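# Remove the curved centering support from beneath an arch

## Task

Pull the curved wooden centering out from beneath the arch so that the arch is left standing with all of its blocks unmoved; any number of the four arms may be used.

## Robot and tools

Setup: four identical i2rt Big YAM arms (arm1, arm2, arm3, arm4), each with six joints, a two-finger gripper and a wrist camera (armN_cam_wrist). Room cameras: cam_back, cam_front, cam_top. Feet (base_link) in the scene frame, metres: arm1 at (+0.650, -0.006, +0.794), arm2 at (+0.000, +0.656, +0.746), arm3 at (-0.649, +0.006, +0.801), arm4 at (-0.003, -0.653, +0.754). Each foot faces along its own +x: arm1 faces -x, arm3 faces +x, arm2 faces -y, arm4 faces +y, all toward the centre. The table tops under the arms are at z=+0.720. Reach is about 1.0 m from the joint-1 axis.

Frame: one shared scene frame, origin on the floor, +z up. The hand point sits between the finger pads, about 1 cm short of the tips. Fingers point along the hand's +z; they open and close along its y. Printed hand positions can be off, more so when the arm is stretched far.

Tool move: optional keys arm1..arm4 plus cameras. Each arm's entry is an object holding joints, target (with optional speed), or both, and optionally min_time_s next to joints. Arms not named keep their old command and show up under "as last shown" with status "not commanded".
- joints: absolute targets keyed by name. joint1_rad -2.879..2.879 (rotation about the foot, positive counter-clockwise from above, 0 = along the foot's facing); joint2_rad 0..3.141 (shoulder, 0 = upper arm pointing back, increasing swings it up and forward); joint3_rad 0..3.019 (elbow, 0 = folded, increasing opens); joint4_rad -1.692..1.57 (hand pitch, positive tips fingers up); joint5_rad -1.57..1.57 (sideways swing, positive to the arm's right); joint6_rad -2.094..2.094 (roll, positive clockwise viewed from behind the hand); gripper_m 0..0.093, metres between fingertips. Done tolerances: ±0.045, ±0.14, ±0.09, ±0.055, ±0.03, ±0.035 rad, ±0.003 m.
- target: one list of seven numbers per arm, [x, y, z, qw, qx, qy, qz], an absolute hand pose in the scene frame in metres plus a wxyz quaternion, in the same form the "hand" line prints. The hand travels in a straight line from its current hand_target toward it. When target is given, joints may contain only gripper_m.
- speed: top path speed, 0.002..0.5 m/s, default 0.25; turning is capped at twice that in rad/s. Only allowed with target.
- min_time_s: 0.1..8 s, the shortest duration for that arm's joint moves.
- cameras: list of names or ["all"]; [] for none. Omitted means all for an empty move, none otherwise.
All motions in one call begin together. Hand paths in a call finish together, set by the slowest, and last 0.5..10 s; an action is capped at 15 s. Paths do not avoid obstacles or other arms. The controller limits each step to 100 mm and 20 degrees from the measured pose, so hands lag, drift, may overshoot the speed near full extension, and often stop a centimetre or more off. Joint-space moves can swing wide since joints run at different rates. An empty move returns the full state, images and the scene number.

Tool wait: seconds 0..10, optional cameras; the robots keep their last commands.
Tool zoom_image: camera name and region [x0, y0, x1, y1] in pixels of that camera's latest image, (0,0) at top-left, at most 504x504; only cameras in the newest images.
Tool finished_scene: scene = the current scene number; ends the scene permanently, so make no further calls in that reply. The arch must remain standing afterwards with no robot support.

Reading results: the "move" line lists each arm sent a motion with "done" or its worst status. off_target = stopped short and may still be pushing. time_out = ran out of time; the arm holds targets close to where it stopped and keeps pushing (send it its reported positions to relax it). "joint command not followed" or "pose unreachable" = a self/arm-collision check blocked the command; the arm may keep retrying. on_its_own lists uncommanded behaviour; "held at" is a target, not a reading. Joint velocities are in rad/s (gripper m/s); "within noise" means still. Torques are in N m, include gravity and offsets, and joints 3 and 4 wrap at ±28. Images may lag the state slightly; the "pictures" line gives their order. Camera calibration (K, distortion, T_world_to_cam) is given per camera and is only approximate.

Gripper: gripping a rigid part, gripper_m shows up to ~0.005 m below its width (some read ~0.002 wider); empty closed reads 0.000..0.003. Full force (~50..64 N per pad) comes from about 0.005 m below the first-contact reading. Open well above the reading to release.

Cautions: arms do not stop on contact and can push very hard; pushing, holding loads or stretching heats motors (MOTOR HOT at 85 °C, the arm drops at 100 °C for 30..60 s). Never let two robots squeeze each other, including one gripper closing on another's fingers; the collision check can miss. Do not knock objects off the work area, drop parts, release moving parts, or strike the arch or heavy objects. Random brief pushes may nudge loose items. Move the support slowly and smoothly so no block shifts.

Each tool is called after "Emit:" by a JSON object that holds its "op" and its "data".

## Session

Emit:
{"op": "move", "data": {}}

Scene clock: 0.00 s.
Joint torques (N m): no reading
Motor temperatures (°C): arm1=[38 34 37 30 33 32 34] | arm2=[37 32 31 34 36 30 31] | arm3=[30 39 35 33 32 33 37] | arm4=[33 33 32 36 36 28 38]
Heat: arm1: hottest joint1_rad 38 °C; arm2: hottest joint1_rad 37 °C; arm3: hottest joint2_rad 39 °C; arm4: hottest gripper 38 °C.
Joint velocities: within noise
arm1.joint_positions: joint1_rad=-0.338 joint2_rad=+0.579 joint3_rad=+1.357 joint4_rad=-1.551 joint5_rad=-0.092 joint6_rad=+0.681 gripper_m=+0.09396
arm1.joint_status: not commanded
arm1.hand: x=+0.4682 y=+0.0429 z=+1.2854 quat_wxyz=(+0.101, +0.807, -0.442, -0.380) (m; scene frame)
arm1.hand_target: x=+0.4697 y=+0.0423 z=+1.2939 quat_wxyz=(+0.102, +0.803, -0.439, -0.390) (m; scene frame)
arm1.hand_status: not commanded
arm2.joint_positions: joint1_rad=-0.491 joint2_rad=+0.571 joint3_rad=+1.396 joint4_rad=-1.145 joint5_rad=+0.158 joint6_rad=+0.378 gripper_m=+0.09396
arm2.joint_status: not commanded
arm2.hand: x=-0.1424 y=+0.4717 z=+1.3418 quat_wxyz=(-0.330, -0.780, -0.216, +0.486) (m; scene frame)
arm2.hand_target: x=-0.1404 y=+0.4751 z=+1.3501 quat_wxyz=(-0.336, -0.774, -0.213, +0.492) (m; scene frame)
arm2.hand_status: not commanded
arm3.joint_positions: joint1_rad=-0.617 joint2_rad=+0.648 joint3_rad=+1.424 joint4_rad=-1.441 joint5_rad=-0.053 joint6_rad=+0.679 gripper_m=+0.09396
arm3.joint_status: not commanded
arm3.hand: x=-0.4492 y=-0.1083 z=+1.3285 quat_wxyz=(-0.435, -0.518, -0.735, -0.041) (m; scene frame)
arm3.hand_target: x=-0.4509 y=-0.1071 z=+1.3401 quat_wxyz=(-0.447, -0.514, -0.731, -0.042) (m; scene frame)
arm3.hand_status: not commanded
arm4.joint_positions: joint1_rad=-0.377 joint2_rad=+0.615 joint3_rad=+1.493 joint4_rad=-1.274 joint5_rad=+0.157 joint6_rad=-0.616 gripper_m=+0.09396
arm4.joint_status: not commanded
arm4.hand: x=+0.0978 y=-0.4603 z=+1.3602 quat_wxyz=(-0.554, +0.623, -0.545, -0.090) (m; scene frame)
arm4.hand_target: x=+0.0963 y=-0.4637 z=+1.3683 quat_wxyz=(-0.562, +0.618, -0.542, -0.093) (m; scene frame)
arm4.hand_status: not commanded
pictures: arm1_cam_wrist, arm2_cam_wrist, arm3_cam_wrist, arm4_cam_wrist, cam_back, cam_front, cam_top

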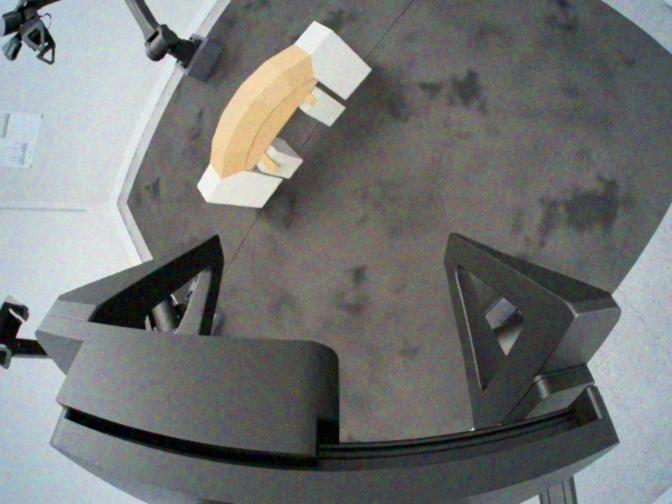

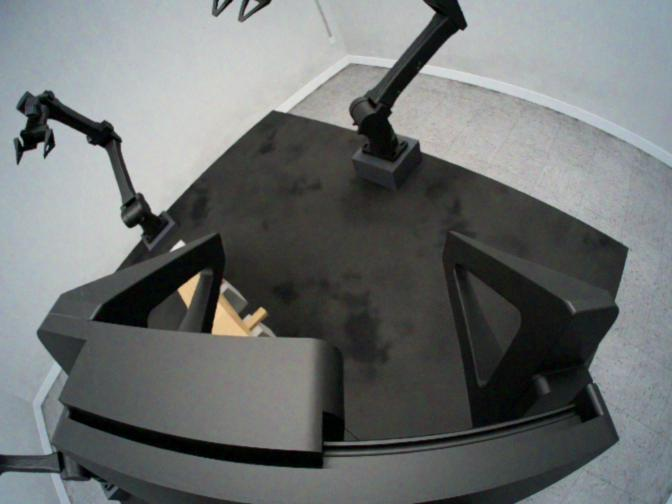

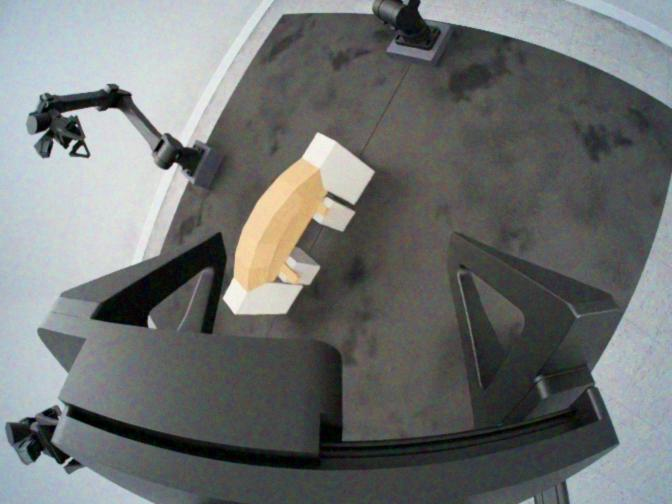

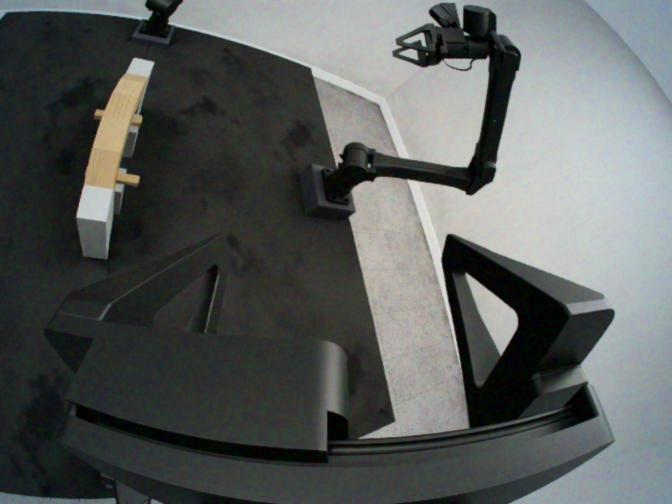

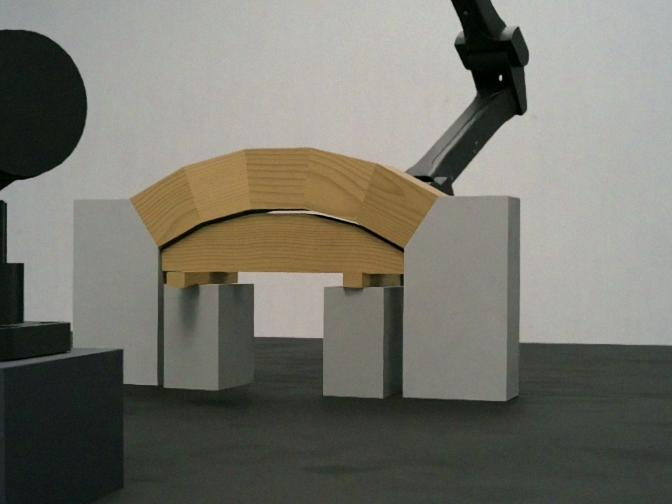

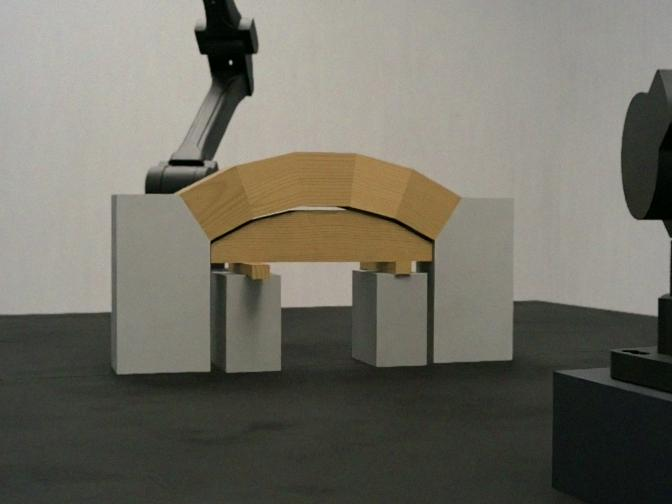

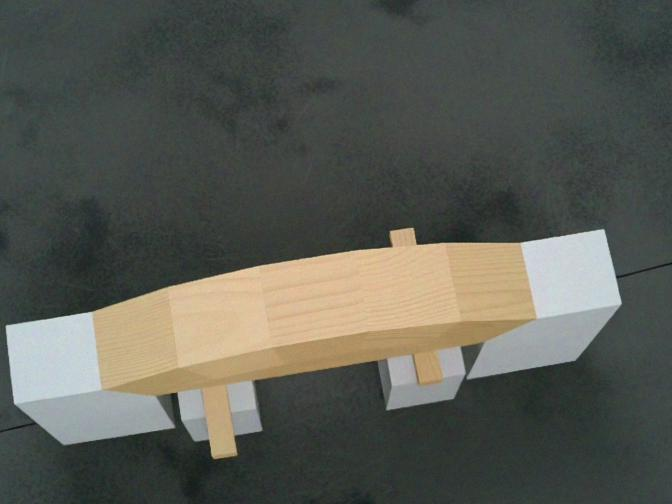

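Emit:
{"op": "zoom_image", "data": {"camera": "cam_front", "region": [180, 180, 460, 390]}}

Emit:
{"op": "zoom_image", "data": {"camera": "cam_back", "region": [130, 190, 430, 415]}}

Emit:
{"op": "zoom_image", "data": {"camera": "cam_top", "region": [80, 200, 584, 500]}}

Scaled by 1.800 from the camera's 672x504 image, which has a finer 960x720 frame.

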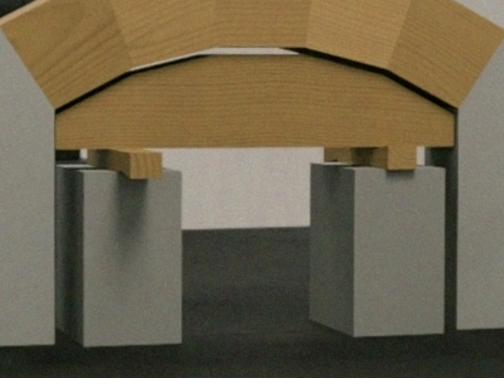

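Scaled by 1.680 from the camera's 672x504 image, which has a finer 960x720 frame.

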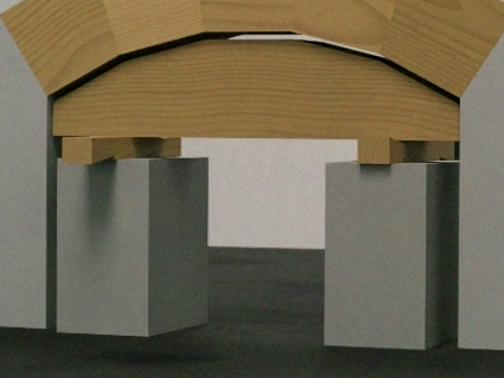

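Scaled by 1.000.

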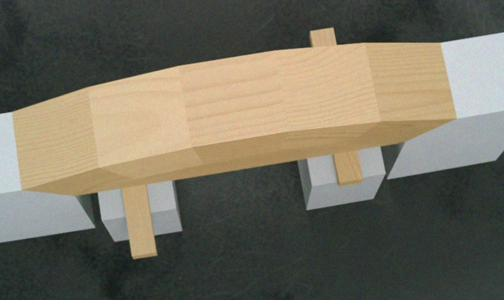

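Emit:
{"op": "move", "data": {"arm3": {"target": [-0.33, 0.0, 0.98, 0.5, 0, 0.866, 0]}, "arm1": {"target": [0.33, 0.0, 0.98, 0, -0.866, 0, 0.5]}, "cameras": ["all"]}}

Scene clock: 7.67 s.
Joint torques (N m): arm1=[0.44 2.37 7.15 3.32 -0.14 -0.24] | arm2=[1.2 3.72 9.54 2.45 0.1 -0.04] | arm3=[0.26 1.32 11.51 2.17 -0.02 -0.04] | arm4=[-1.14 4.42 8.24 2.3 0.07 0.11]
Motor temperatures (°C): arm1=[38 34 38 30 33 32 34] | arm2=[36 32 32 34 36 30 31] | arm3=[30 39 38 33 32 33 37] | arm4=[33 33 33 36 36 28 38]
Heat: arm1: hottest joint1_rad 38 °C; arm2: hottest joint1_rad 36 °C; arm3: hottest joint2_rad 39 °C; arm4: hottest gripper 38 °C.
move: arm1 done; arm3 done
Joint velocities: within noise
arm1.joint_positions: joint1_rad=-0.034 joint2_rad=+0.528 joint3_rad=+0.361 joint4_rad=-0.357 joint5_rad=-0.043 joint6_rad=-0.005 gripper_m=+0.09396
arm1.joint_status: not commanded
arm1.hand: x=+0.3311 y=+0.0041 z=+0.9880 quat_wxyz=(-0.001, +0.865, -0.010, -0.502) (m; scene frame)
arm1.hand_target: x=+0.3304 y=+0.0000 z=+0.9802 quat_wxyz=(+0.000, +0.866, +0.000, -0.500) (m; scene frame)
arm1.hand_status: done (0.009 m and 1.2 deg from the pose sent, 0.338 m and 54.6 deg at the start)
arm2, arm4: as last shown
arm3.joint_positions: joint1_rad=-0.089 joint2_rad=+0.510 joint3_rad=+0.325 joint4_rad=-0.342 joint5_rad=-0.037 joint6_rad=-0.004 gripper_m=+0.09396
arm3.joint_status: not commanded
arm3.hand: x=-0.3336 y=-0.0029 z=+0.9785 quat_wxyz=(-0.496, -0.009, -0.869, +0.001) (m; scene frame)
arm3.hand_target: x=-0.3303 y=+0.0000 z=+0.9800 quat_wxyz=(-0.500, +0.000, -0.866, +0.000) (m; scene frame)
arm3.hand_status: done (0.005 m and 1.2 deg from the pose sent, 0.384 m and 62.6 deg at the start)
pictures: arm1_cam_wrist, arm2_cam_wrist, arm3_cam_wrist, arm4_cam_wrist, cam_back, cam_front, cam_top
camera_calibration:
arm1_cam_wrist: T_world_to_cam=[[0.0311585, 0.999514, -0.00104854, -0.014463], [0.908058, -0.0287458, -0.417857, 0.115393], [-0.417684, 0.0120677, -0.908512, 1.16366], [0, 0, 0, 1]] pos_world=[0.38171, 0.00373036, 1.1054]
arm3_cam_wrist: T_world_to_cam=[[-0.00679611, -0.999793, -0.019184, 0.0144591], [-0.927964, 0.013454, -0.372427, 0.0567313], [0.372608, 0.015271, -0.927863, 1.16009], [0, 0, 0, 1]] pos_world=[-0.379515, -0.00402282, 1.09781]

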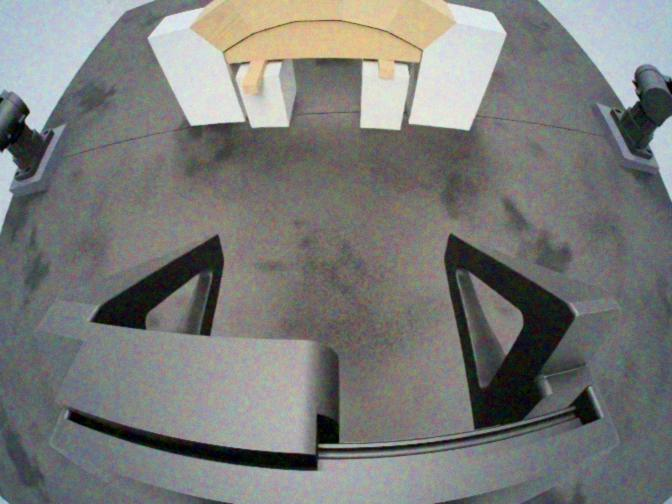

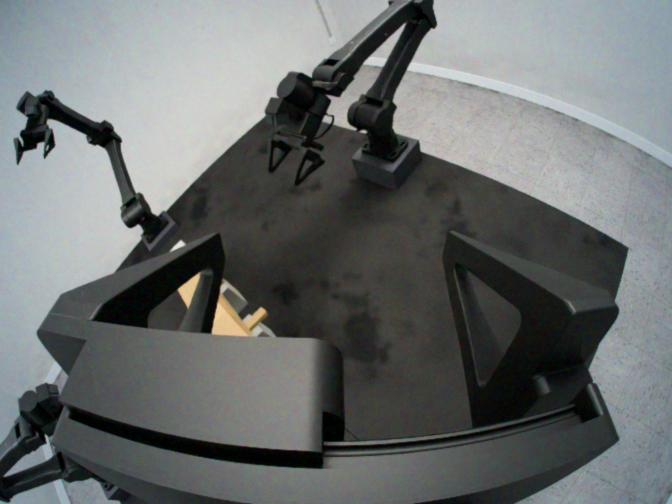

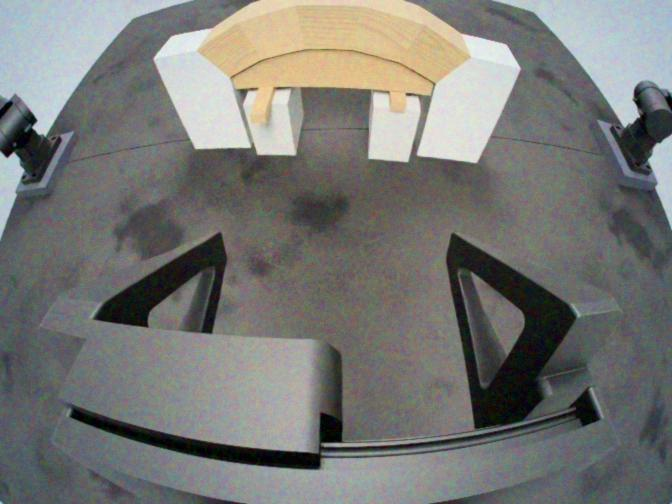

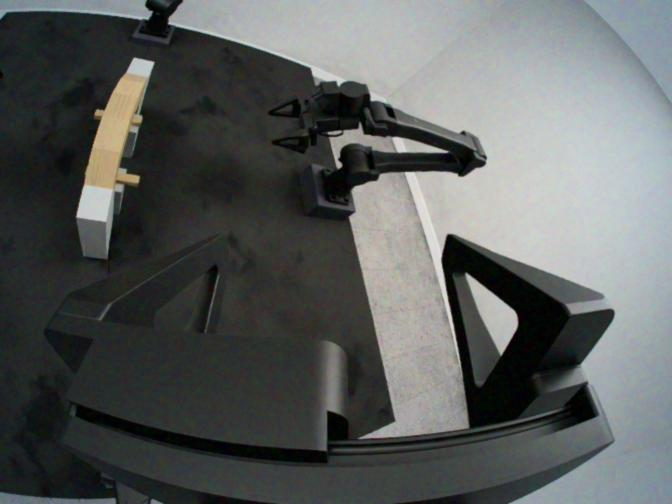

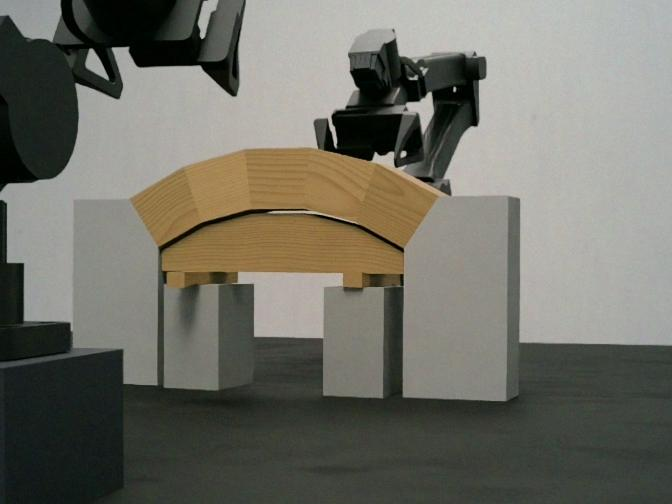

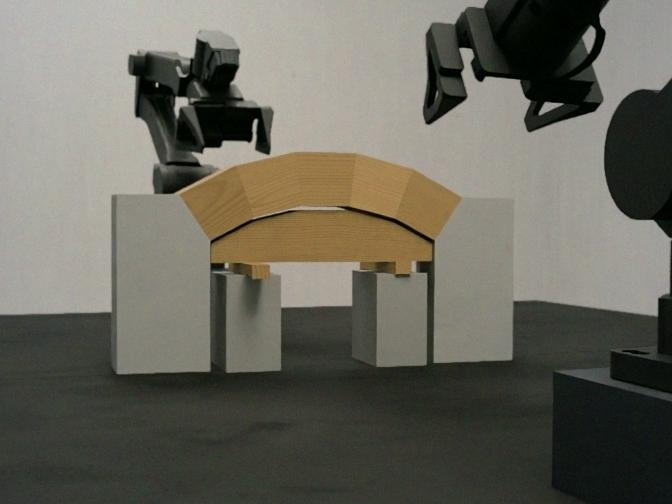

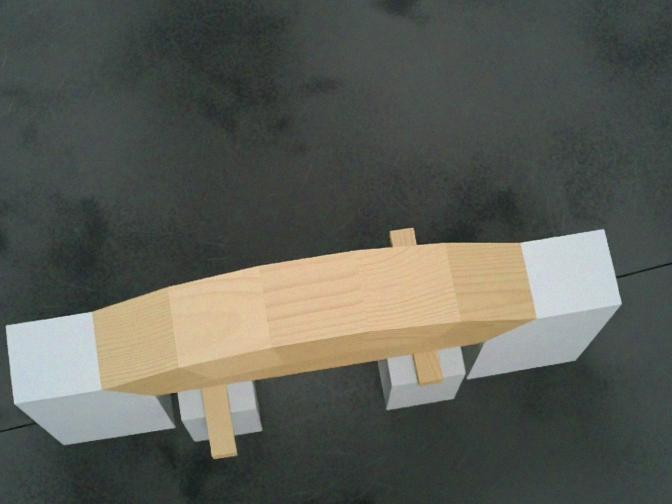

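Emit:
{"op": "zoom_image", "data": {"camera": "arm1_cam_wrist", "region": [140, 0, 520, 150]}}

Emit:
{"op": "zoom_image", "data": {"camera": "arm3_cam_wrist", "region": [150, 0, 530, 170]}}

Scaled by 1.326 from the camera's 672x504 image, which has a finer 960x720 frame.

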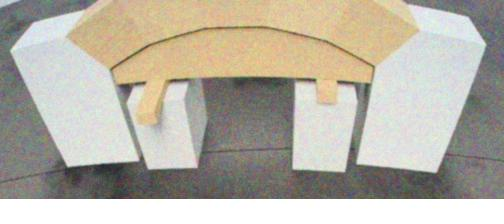

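Scaled by 1.326 from the camera's 672x504 image, which has a finer 960x720 frame.

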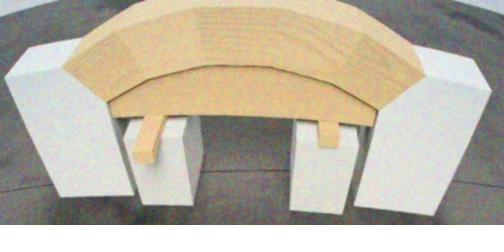

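Emit:
{"op": "move", "data": {"arm3": {"target": [-0.19, 0.088, 0.92, 0.4224, 0.0316, 0.9057, -0.0148], "joints": {"gripper_m": 0.06}}, "arm1": {"target": [0.11, -0.105, 0.92, 0.0148, -0.9057, 0.0316, 0.4224], "joints": {"gripper_m": 0.06}}, "cameras": ["all"]}}

Scene clock: 13.03 s.
Joint torques (N m): arm1=[0.5 -8.53 10.25 2.55 0.24 -0.01] | arm2=[1.14 3.72 9.44 2.45 0.11 -0.02] | arm3=[0.32 -6.07 13.75 1.88 0.42 0.24] | arm4=[-0.67 4.66 8.32 2.25 0.07 0.05]
Motor temperatures (°C): arm1=[38 34 38 30 32 32 34] | arm2=[36 32 32 34 36 29 30] | arm3=[30 39 40 33 32 33 37] | arm4=[33 33 33 36 36 28 38]
Heat: arm1: hottest joint1_rad 38 °C; arm2: hottest joint1_rad 36 °C; arm3: hottest joint3_rad 40 °C; arm4: hottest gripper 38 °C.
move: arm1 off_target; arm3 off_target
Joint velocities: within noise
arm1.joint_positions: joint1_rad=+0.270 joint2_rad=+1.461 joint3_rad=+0.800 joint4_rad=-0.105 joint5_rad=+0.238 joint6_rad=+0.210 gripper_m=+0.06011
arm1.joint_status: all done
arm1.hand: x=+0.1320 y=-0.0938 z=+0.9068 quat_wxyz=(-0.023, +0.913, -0.029, -0.405) (m; scene frame)
arm1.hand_target: x=+0.1117 y=-0.1047 z=+0.9203 quat_wxyz=(-0.015, +0.906, -0.032, -0.422) (m; scene frame)
arm1.hand_status: off_target (0.028 m and 2.4 deg from the pose sent, 0.256 m and 10.6 deg at the start)
arm2, arm4: as last shown
arm3.joint_positions: joint1_rad=+0.227 joint2_rad=+1.249 joint3_rad=+0.572 joint4_rad=-0.097 joint5_rad=+0.253 joint6_rad=+0.218 gripper_m=+0.06009
arm3.joint_status: all done
arm3.hand: x=-0.2146 y=+0.0787 z=+0.8998 quat_wxyz=(-0.398, -0.026, -0.917, +0.024) (m; scene frame)
arm3.hand_target: x=-0.1921 y=+0.0877 z=+0.9207 quat_wxyz=(-0.422, -0.032, -0.906, +0.015) (m; scene frame)
arm3.hand_status: off_target (0.033 m and 3.3 deg from the pose sent, 0.180 m and 9.9 deg at the start)
pictures: arm1_cam_wrist, arm2_cam_wrist, arm3_cam_wrist, arm4_cam_wrist, cam_back, cam_front, cam_top
camera_calibration:
arm1_cam_wrist: T_world_to_cam=[[0.0816196, 0.996293, 0.0271744, 0.0569477], [0.973929, -0.0739378, -0.214466, 0.0621379], [-0.211662, 0.0439706, -0.976353, 1.04511], [0, 0, 0, 1]] pos_world=[0.156044, -0.0980965, 1.03218]
arm3_cam_wrist: T_world_to_cam=[[-0.0595581, -0.998167, 0.010718, 0.0570277], [-0.984805, 0.0569994, -0.16404, -0.0662749], [0.163129, -0.0203251, -0.986395, 1.05187], [0, 0, 0, 1]] pos_world=[-0.233462, 0.0820803, 1.02608]

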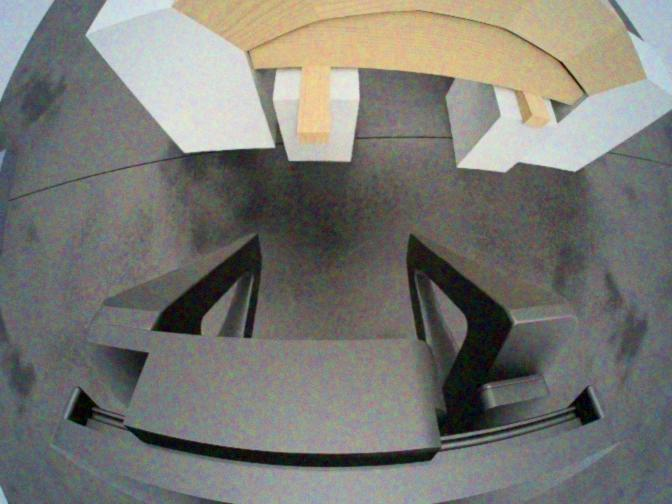

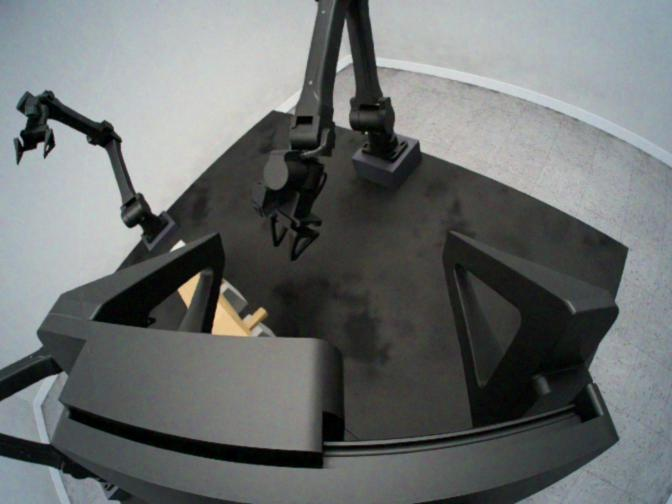

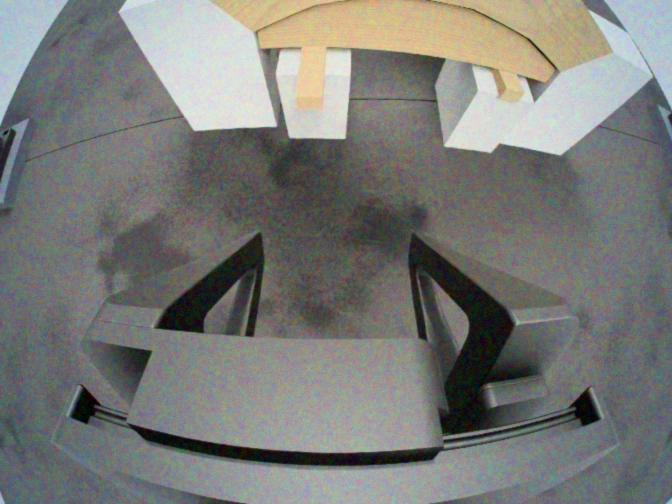

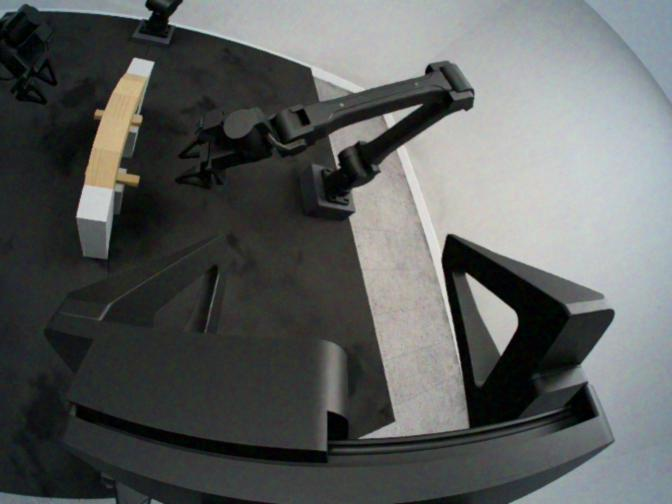

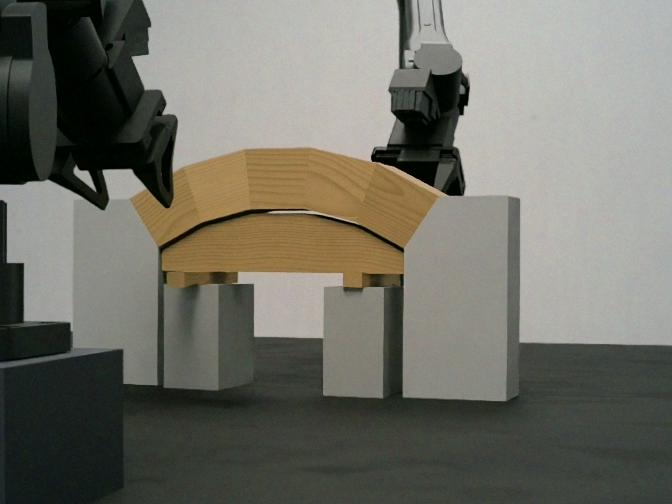

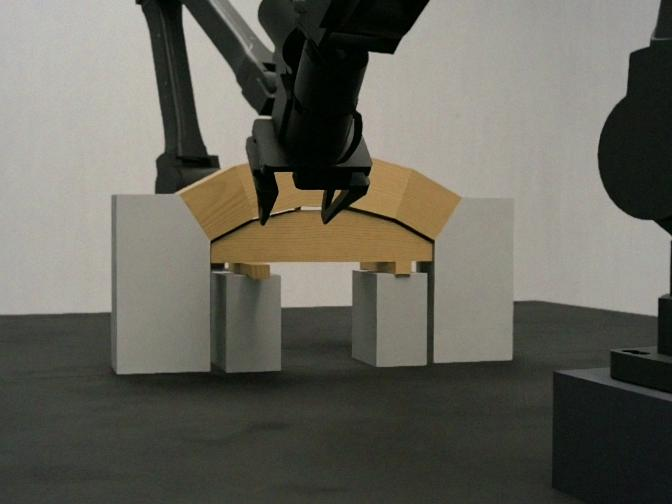

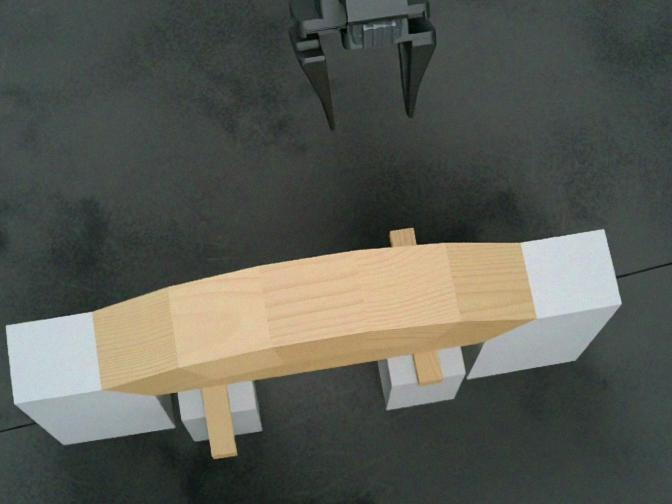

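Emit:
{"op": "move", "data": {"arm3": {"target": [-0.097, 0.098, 0.887, 0.4224, 0.0316, 0.9057, -0.0148], "speed": 0.08}, "arm1": {"target": [0.035, -0.105, 0.88, 0.0148, -0.9057, 0.0316, 0.4224], "speed": 0.08}, "cameras": ["arm1_cam_wrist","arm3_cam_wrist","cam_top","cam_front"]}}

Scene clock: 15.80 s.
Joint torques (N m): arm1=[-1.61 -11.87 9.55 2.99 -0.01 -0.2] | arm2=[1.2 3.84 9.5 2.48 0.1 -0.03] | arm3=[-1.14 -10.29 12.9 1.88 0.11 -0.02] | arm4=[-0.97 4.66 8.18 2.35 0.06 0.04]
Motor temperatures (°C): arm1=[38 34 39 30 32 32 34] | arm2=[36 32 33 34 35 29 30] | arm3=[30 39 41 33 32 33 37] | arm4=[33 33 33 36 36 28 38]
Heat: arm1: hottest joint3_rad 39 °C; arm2: hottest joint1_rad 36 °C; arm3: hottest joint3_rad 41 °C; arm4: hottest gripper 38 °C.
move: arm1 off_target; arm3 off_target
Joint velocities: within noise
arm1.joint_positions: joint1_rad=+0.258 joint2_rad=+1.696 joint3_rad=+0.969 joint4_rad=-0.037 joint5_rad=+0.216 joint6_rad=+0.205 gripper_m=+0.06011
arm1.joint_status: not commanded
arm1.hand: x=+0.0600 y=-0.1076 z=+0.8709 quat_wxyz=(-0.016, +0.914, -0.028, -0.404) (m; scene frame)
arm1.hand_target: x=+0.0366 y=-0.1046 z=+0.8806 quat_wxyz=(-0.015, +0.906, -0.032, -0.422) (m; scene frame)
arm1.hand_status: off_target (0.027 m and 2.3 deg from the pose sent, 0.101 m and 2.3 deg at the start)
arm2, arm4: as last shown
arm3.joint_positions: joint1_rad=+0.209 joint2_rad=+1.552 joint3_rad=+0.781 joint4_rad=+0.009 joint5_rad=+0.234 joint6_rad=+0.215 gripper_m=+0.06009
arm3.joint_status: not commanded
arm3.hand: x=-0.1223 y=+0.0970 z=+0.8727 quat_wxyz=(-0.402, -0.030, -0.915, +0.018) (m; scene frame)
arm3.hand_target: x=-0.0987 y=+0.0976 z=+0.8877 quat_wxyz=(-0.422, -0.032, -0.906, +0.015) (m; scene frame)
arm3.hand_status: off_target (0.029 m and 2.6 deg from the pose sent, 0.120 m and 3.3 deg at the start)
pictures: arm1_cam_wrist, arm3_cam_wrist, cam_front, cam_top
camera_calibration:
arm1_cam_wrist: T_world_to_cam=[[0.0750697, 0.997049, 0.01605, 0.0877422], [0.974746, -0.0699767, -0.212069, 0.121755], [-0.21032, 0.0315647, -0.977123, 0.994733], [0, 0, 0, 1]] pos_world=[0.0839452, -0.110362, 0.996389]
arm3_cam_wrist: T_world_to_cam=[[-0.0618399, -0.998079, -0.00365237, 0.0933], [-0.983295, 0.0615507, -0.171298, 0.0251414], [0.171194, -0.00700171, -0.985212, 1.00925], [0, 0, 0, 1]] pos_world=[-0.142287, 0.0986398, 0.998976]

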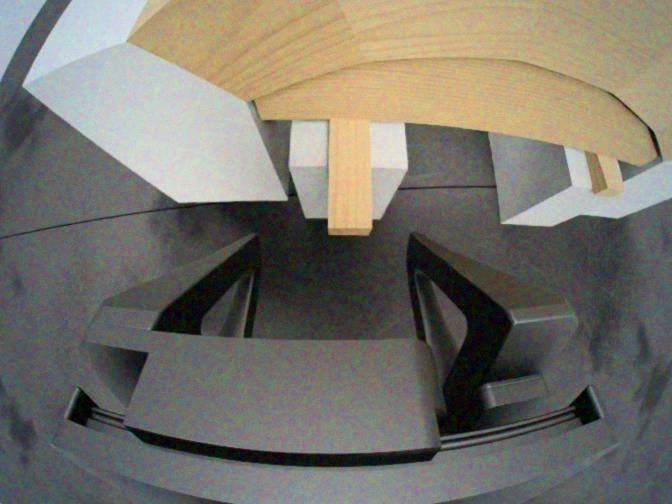

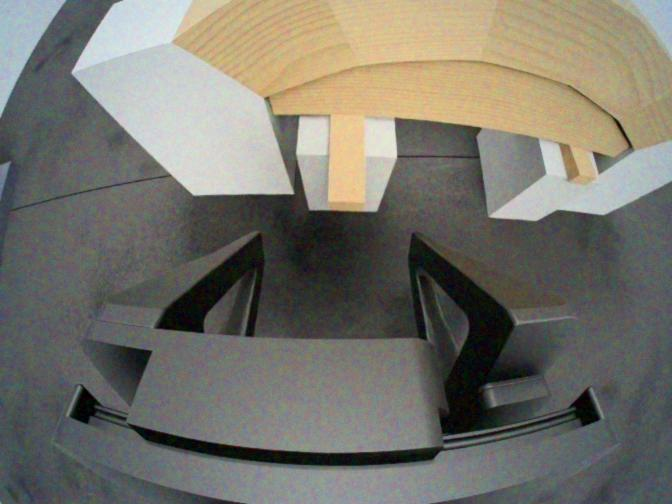

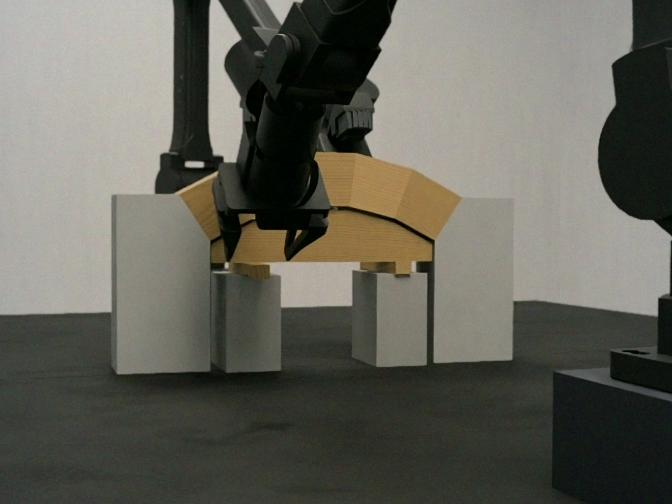

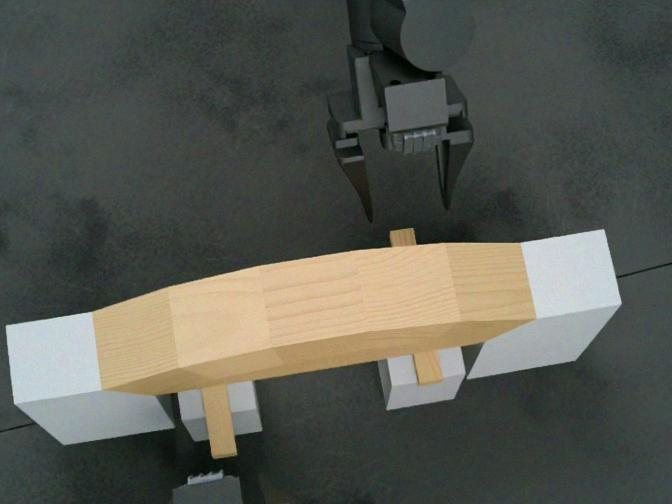

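Emit:
{"op": "move", "data": {"arm3": {"target": [-0.069, 0.092, 0.859, 0.4224, 0.0316, 0.9057, -0.0148], "speed": 0.06}, "arm1": {"target": [0.018, -0.0974, 0.863, 0.0148, -0.9057, 0.0316, 0.4224], "speed": 0.06}, "cameras": ["arm1_cam_wrist","arm3_cam_wrist","cam_front","cam_back"]}}

Scene clock: 18.07 s.
Joint torques (N m): arm1=[-1.55 -12.57 9.65 3.04 -0.01 -0.24] | arm2=[1.14 3.6 9.47 2.43 0.09 -0.02] | arm3=[-1.03 -11.69 12.07 1.89 0.1 -0.01] | arm4=[-1.14 4.72 8.23 2.29 0.06 0.1]
Motor temperatures (°C): arm1=[38 34 39 30 32 32 34] | arm2=[36 32 33 34 35 29 30] | arm3=[30 39 41 33 32 33 37] | arm4=[33 33 33 36 36 28 38]
Heat: arm1: hottest joint3_rad 39 °C; arm2: hottest joint1_rad 36 °C; arm3: hottest joint3_rad 41 °C; arm4: hottest gripper 38 °C.
move: arm1 off_target; arm3 off_target
Joint velocities: within noise
arm1.joint_positions: joint1_rad=+0.236 joint2_rad=+1.757 joint3_rad=+1.002 joint4_rad=-0.004 joint5_rad=+0.200 joint6_rad=+0.191 gripper_m=+0.06011
arm1.joint_status: not commanded
arm1.hand: x=+0.0426 y=-0.1009 z=+0.8558 quat_wxyz=(-0.016, +0.914, -0.029, -0.405) (m; scene frame)
arm1.hand_target: x=+0.0196 y=-0.0969 z=+0.8636 quat_wxyz=(-0.015, +0.906, -0.032, -0.422) (m; scene frame)
arm1.hand_status: off_target (0.026 m and 2.2 deg from the pose sent, 0.044 m and 2.3 deg at the start)
arm2, arm4: as last shown
arm3.joint_positions: joint1_rad=+0.181 joint2_rad=+1.668 joint3_rad=+0.835 joint4_rad=+0.078 joint5_rad=+0.214 joint6_rad=+0.197 gripper_m=+0.06009
arm3.joint_status: not commanded
arm3.hand: x=-0.0934 y=+0.0918 z=+0.8471 quat_wxyz=(-0.403, -0.030, -0.915, +0.017) (m; scene frame)
arm3.hand_target: x=-0.0705 y=+0.0917 z=+0.8597 quat_wxyz=(-0.423, -0.032, -0.906, +0.015) (m; scene frame)
arm3.hand_status: off_target (0.027 m and 2.5 deg from the pose sent, 0.055 m and 2.6 deg at the start)
pictures: arm1_cam_wrist, arm3_cam_wrist, cam_back, cam_front
camera_calibration:
arm1_cam_wrist: T_world_to_cam=[[0.0752926, 0.997057, 0.0144497, 0.0839493], [0.974358, -0.0704819, -0.213677, 0.137349], [-0.21203, 0.0301675, -0.976797, 0.975792], [0, 0, 0, 1]] pos_world=[0.0667489, -0.103459, 0.981287]
arm3_cam_wrist: T_world_to_cam=[[-0.0626106, -0.998023, -0.00547748, 0.0912694], [-0.982857, 0.0626109, -0.173412, 0.0513112], [0.173412, -0.00547383, -0.984834, 0.978824], [0, 0, 0, 1]] pos_world=[-0.113594, 0.0932342, 0.973377]

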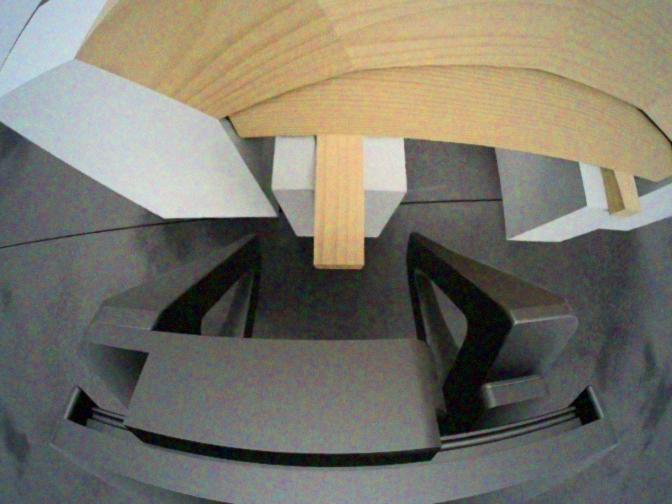

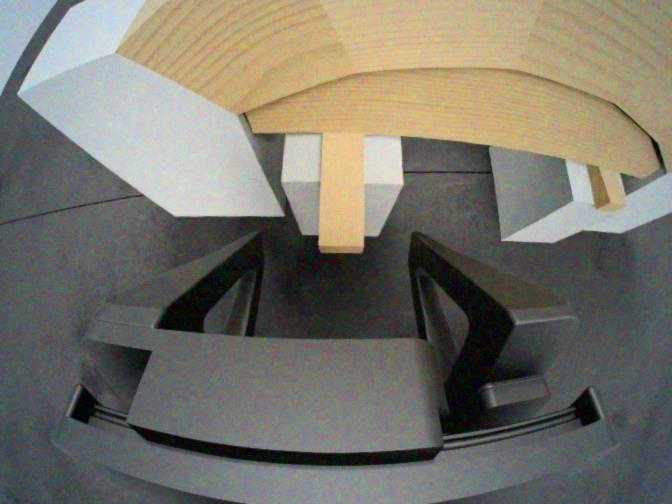

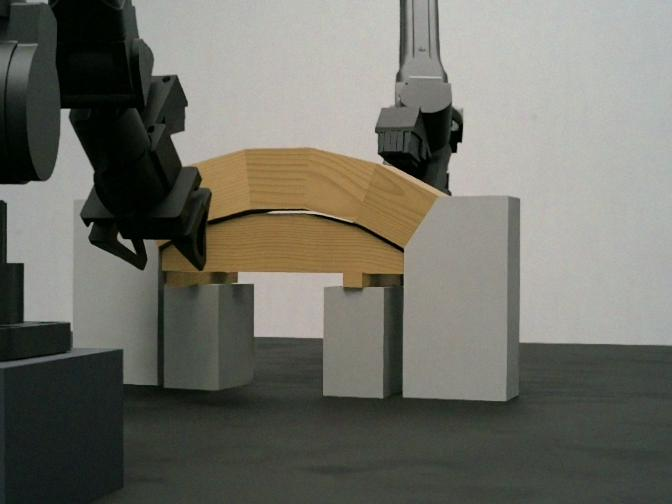

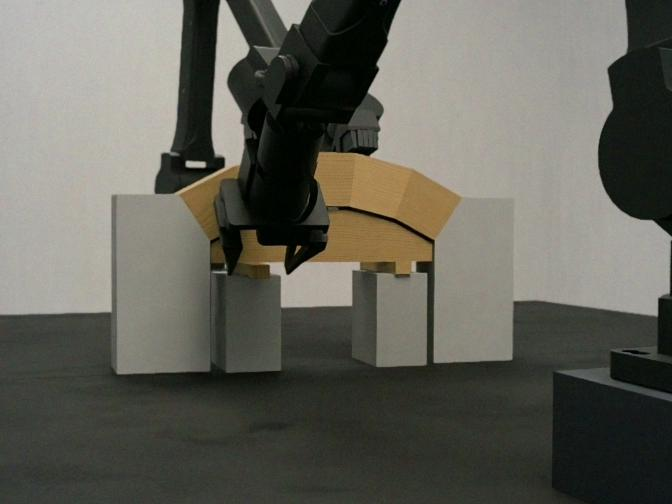

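Emit:
{"op": "move", "data": {"arm3": {"target": [-0.053, 0.0885, 0.837, 0.4224, 0.0316, 0.9057, -0.0148], "speed": 0.05}, "arm1": {"target": [0.007, -0.0954, 0.851, 0.0148, -0.9057, 0.0316, 0.4224], "speed": 0.05}, "cameras": ["arm1_cam_wrist","arm3_cam_wrist","cam_front","cam_back"]}}

Scene clock: 19.97 s.
Joint torques (N m): arm1=[-1.73 -13.22 9.43 3.08 -0.02 -0.23] | arm2=[1.08 3.9 9.5 2.43 0.08 -0.02] | arm3=[-0.97 -12.69 11.66 1.92 0.11 -0.05] | arm4=[-1.26 4.37 8.36 2.25 0.04 0.07]
Motor temperatures (°C): arm1=[38 34 40 31 32 32 34] | arm2=[36 32 33 34 35 29 30] | arm3=[30 39 41 33 32 33 37] | arm4=[33 33 33 36 36 28 38]
Heat: arm1: hottest joint3_rad 40 °C; arm2: hottest joint1_rad 36 °C; arm3: hottest joint3_rad 41 °C; arm4: hottest gripper 38 °C.
move: arm1 off_target; arm3 off_target
Joint velocities: within noise
arm1.joint_positions: joint1_rad=+0.229 joint2_rad=+1.800 joint3_rad=+1.027 joint4_rad=+0.016 joint5_rad=+0.195 joint6_rad=+0.186 gripper_m=+0.06011
arm1.joint_status: not commanded
arm1.hand: x=+0.0312 y=-0.0996 z=+0.8449 quat_wxyz=(-0.015, +0.913, -0.029, -0.406) (m; scene frame)
arm1.hand_target: x=+0.0086 y=-0.0949 z=+0.8516 quat_wxyz=(-0.015, +0.906, -0.032, -0.422) (m; scene frame)
arm1.hand_status: off_target (0.025 m and 2.2 deg from the pose sent, 0.036 m and 2.2 deg at the start)
arm2, arm4: as last shown
arm3.joint_positions: joint1_rad=+0.167 joint2_rad=+1.746 joint3_rad=+0.868 joint4_rad=+0.126 joint5_rad=+0.203 joint6_rad=+0.187 gripper_m=+0.06009
arm3.joint_status: not commanded
arm3.hand: x=-0.0765 y=+0.0890 z=+0.8269 quat_wxyz=(-0.403, -0.031, -0.914, +0.017) (m; scene frame)
arm3.hand_target: x=-0.0544 y=+0.0880 z=+0.8376 quat_wxyz=(-0.422, -0.032, -0.906, +0.015) (m; scene frame)
arm3.hand_status: off_target (0.026 m and 2.4 deg from the pose sent, 0.042 m and 2.5 deg at the start)
pictures: arm1_cam_wrist, arm3_cam_wrist, cam_back, cam_front
camera_calibration:
arm1_cam_wrist: T_world_to_cam=[[0.0747353, 0.997104, 0.0141032, 0.083932], [0.974229, -0.0699878, -0.21443, 0.146915], [-0.212822, 0.0297653, -0.976637, 0.962554], [0, 0, 0, 1]] pos_world=[0.0554511, -0.102057, 0.970386]
arm3_cam_wrist: T_world_to_cam=[[-0.0625179, -0.998023, -0.00647945, 0.0902646], [-0.982579, 0.0626864, -0.174957, 0.0657768], [0.175017, -0.00457137, -0.984555, 0.955747], [0, 0, 0, 1]] pos_world=[-0.096998, 0.0903319, 0.953079]

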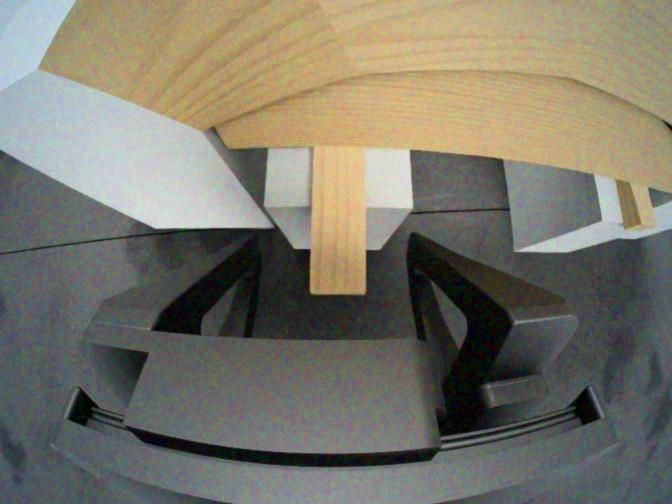

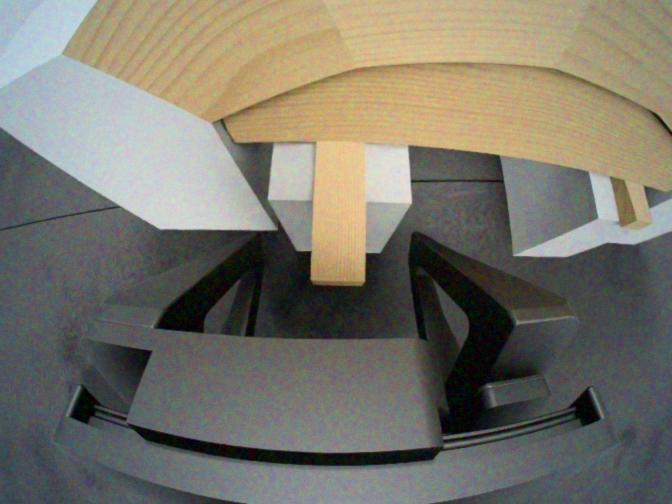

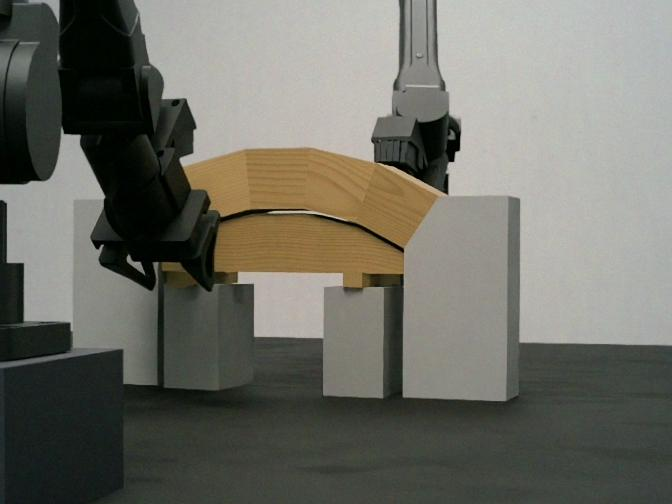

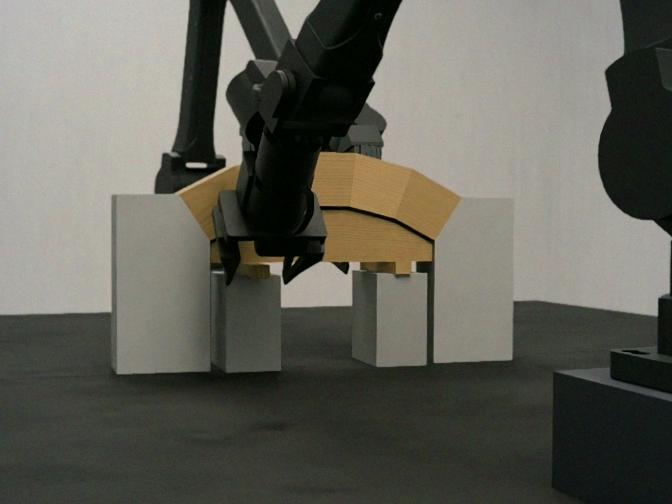

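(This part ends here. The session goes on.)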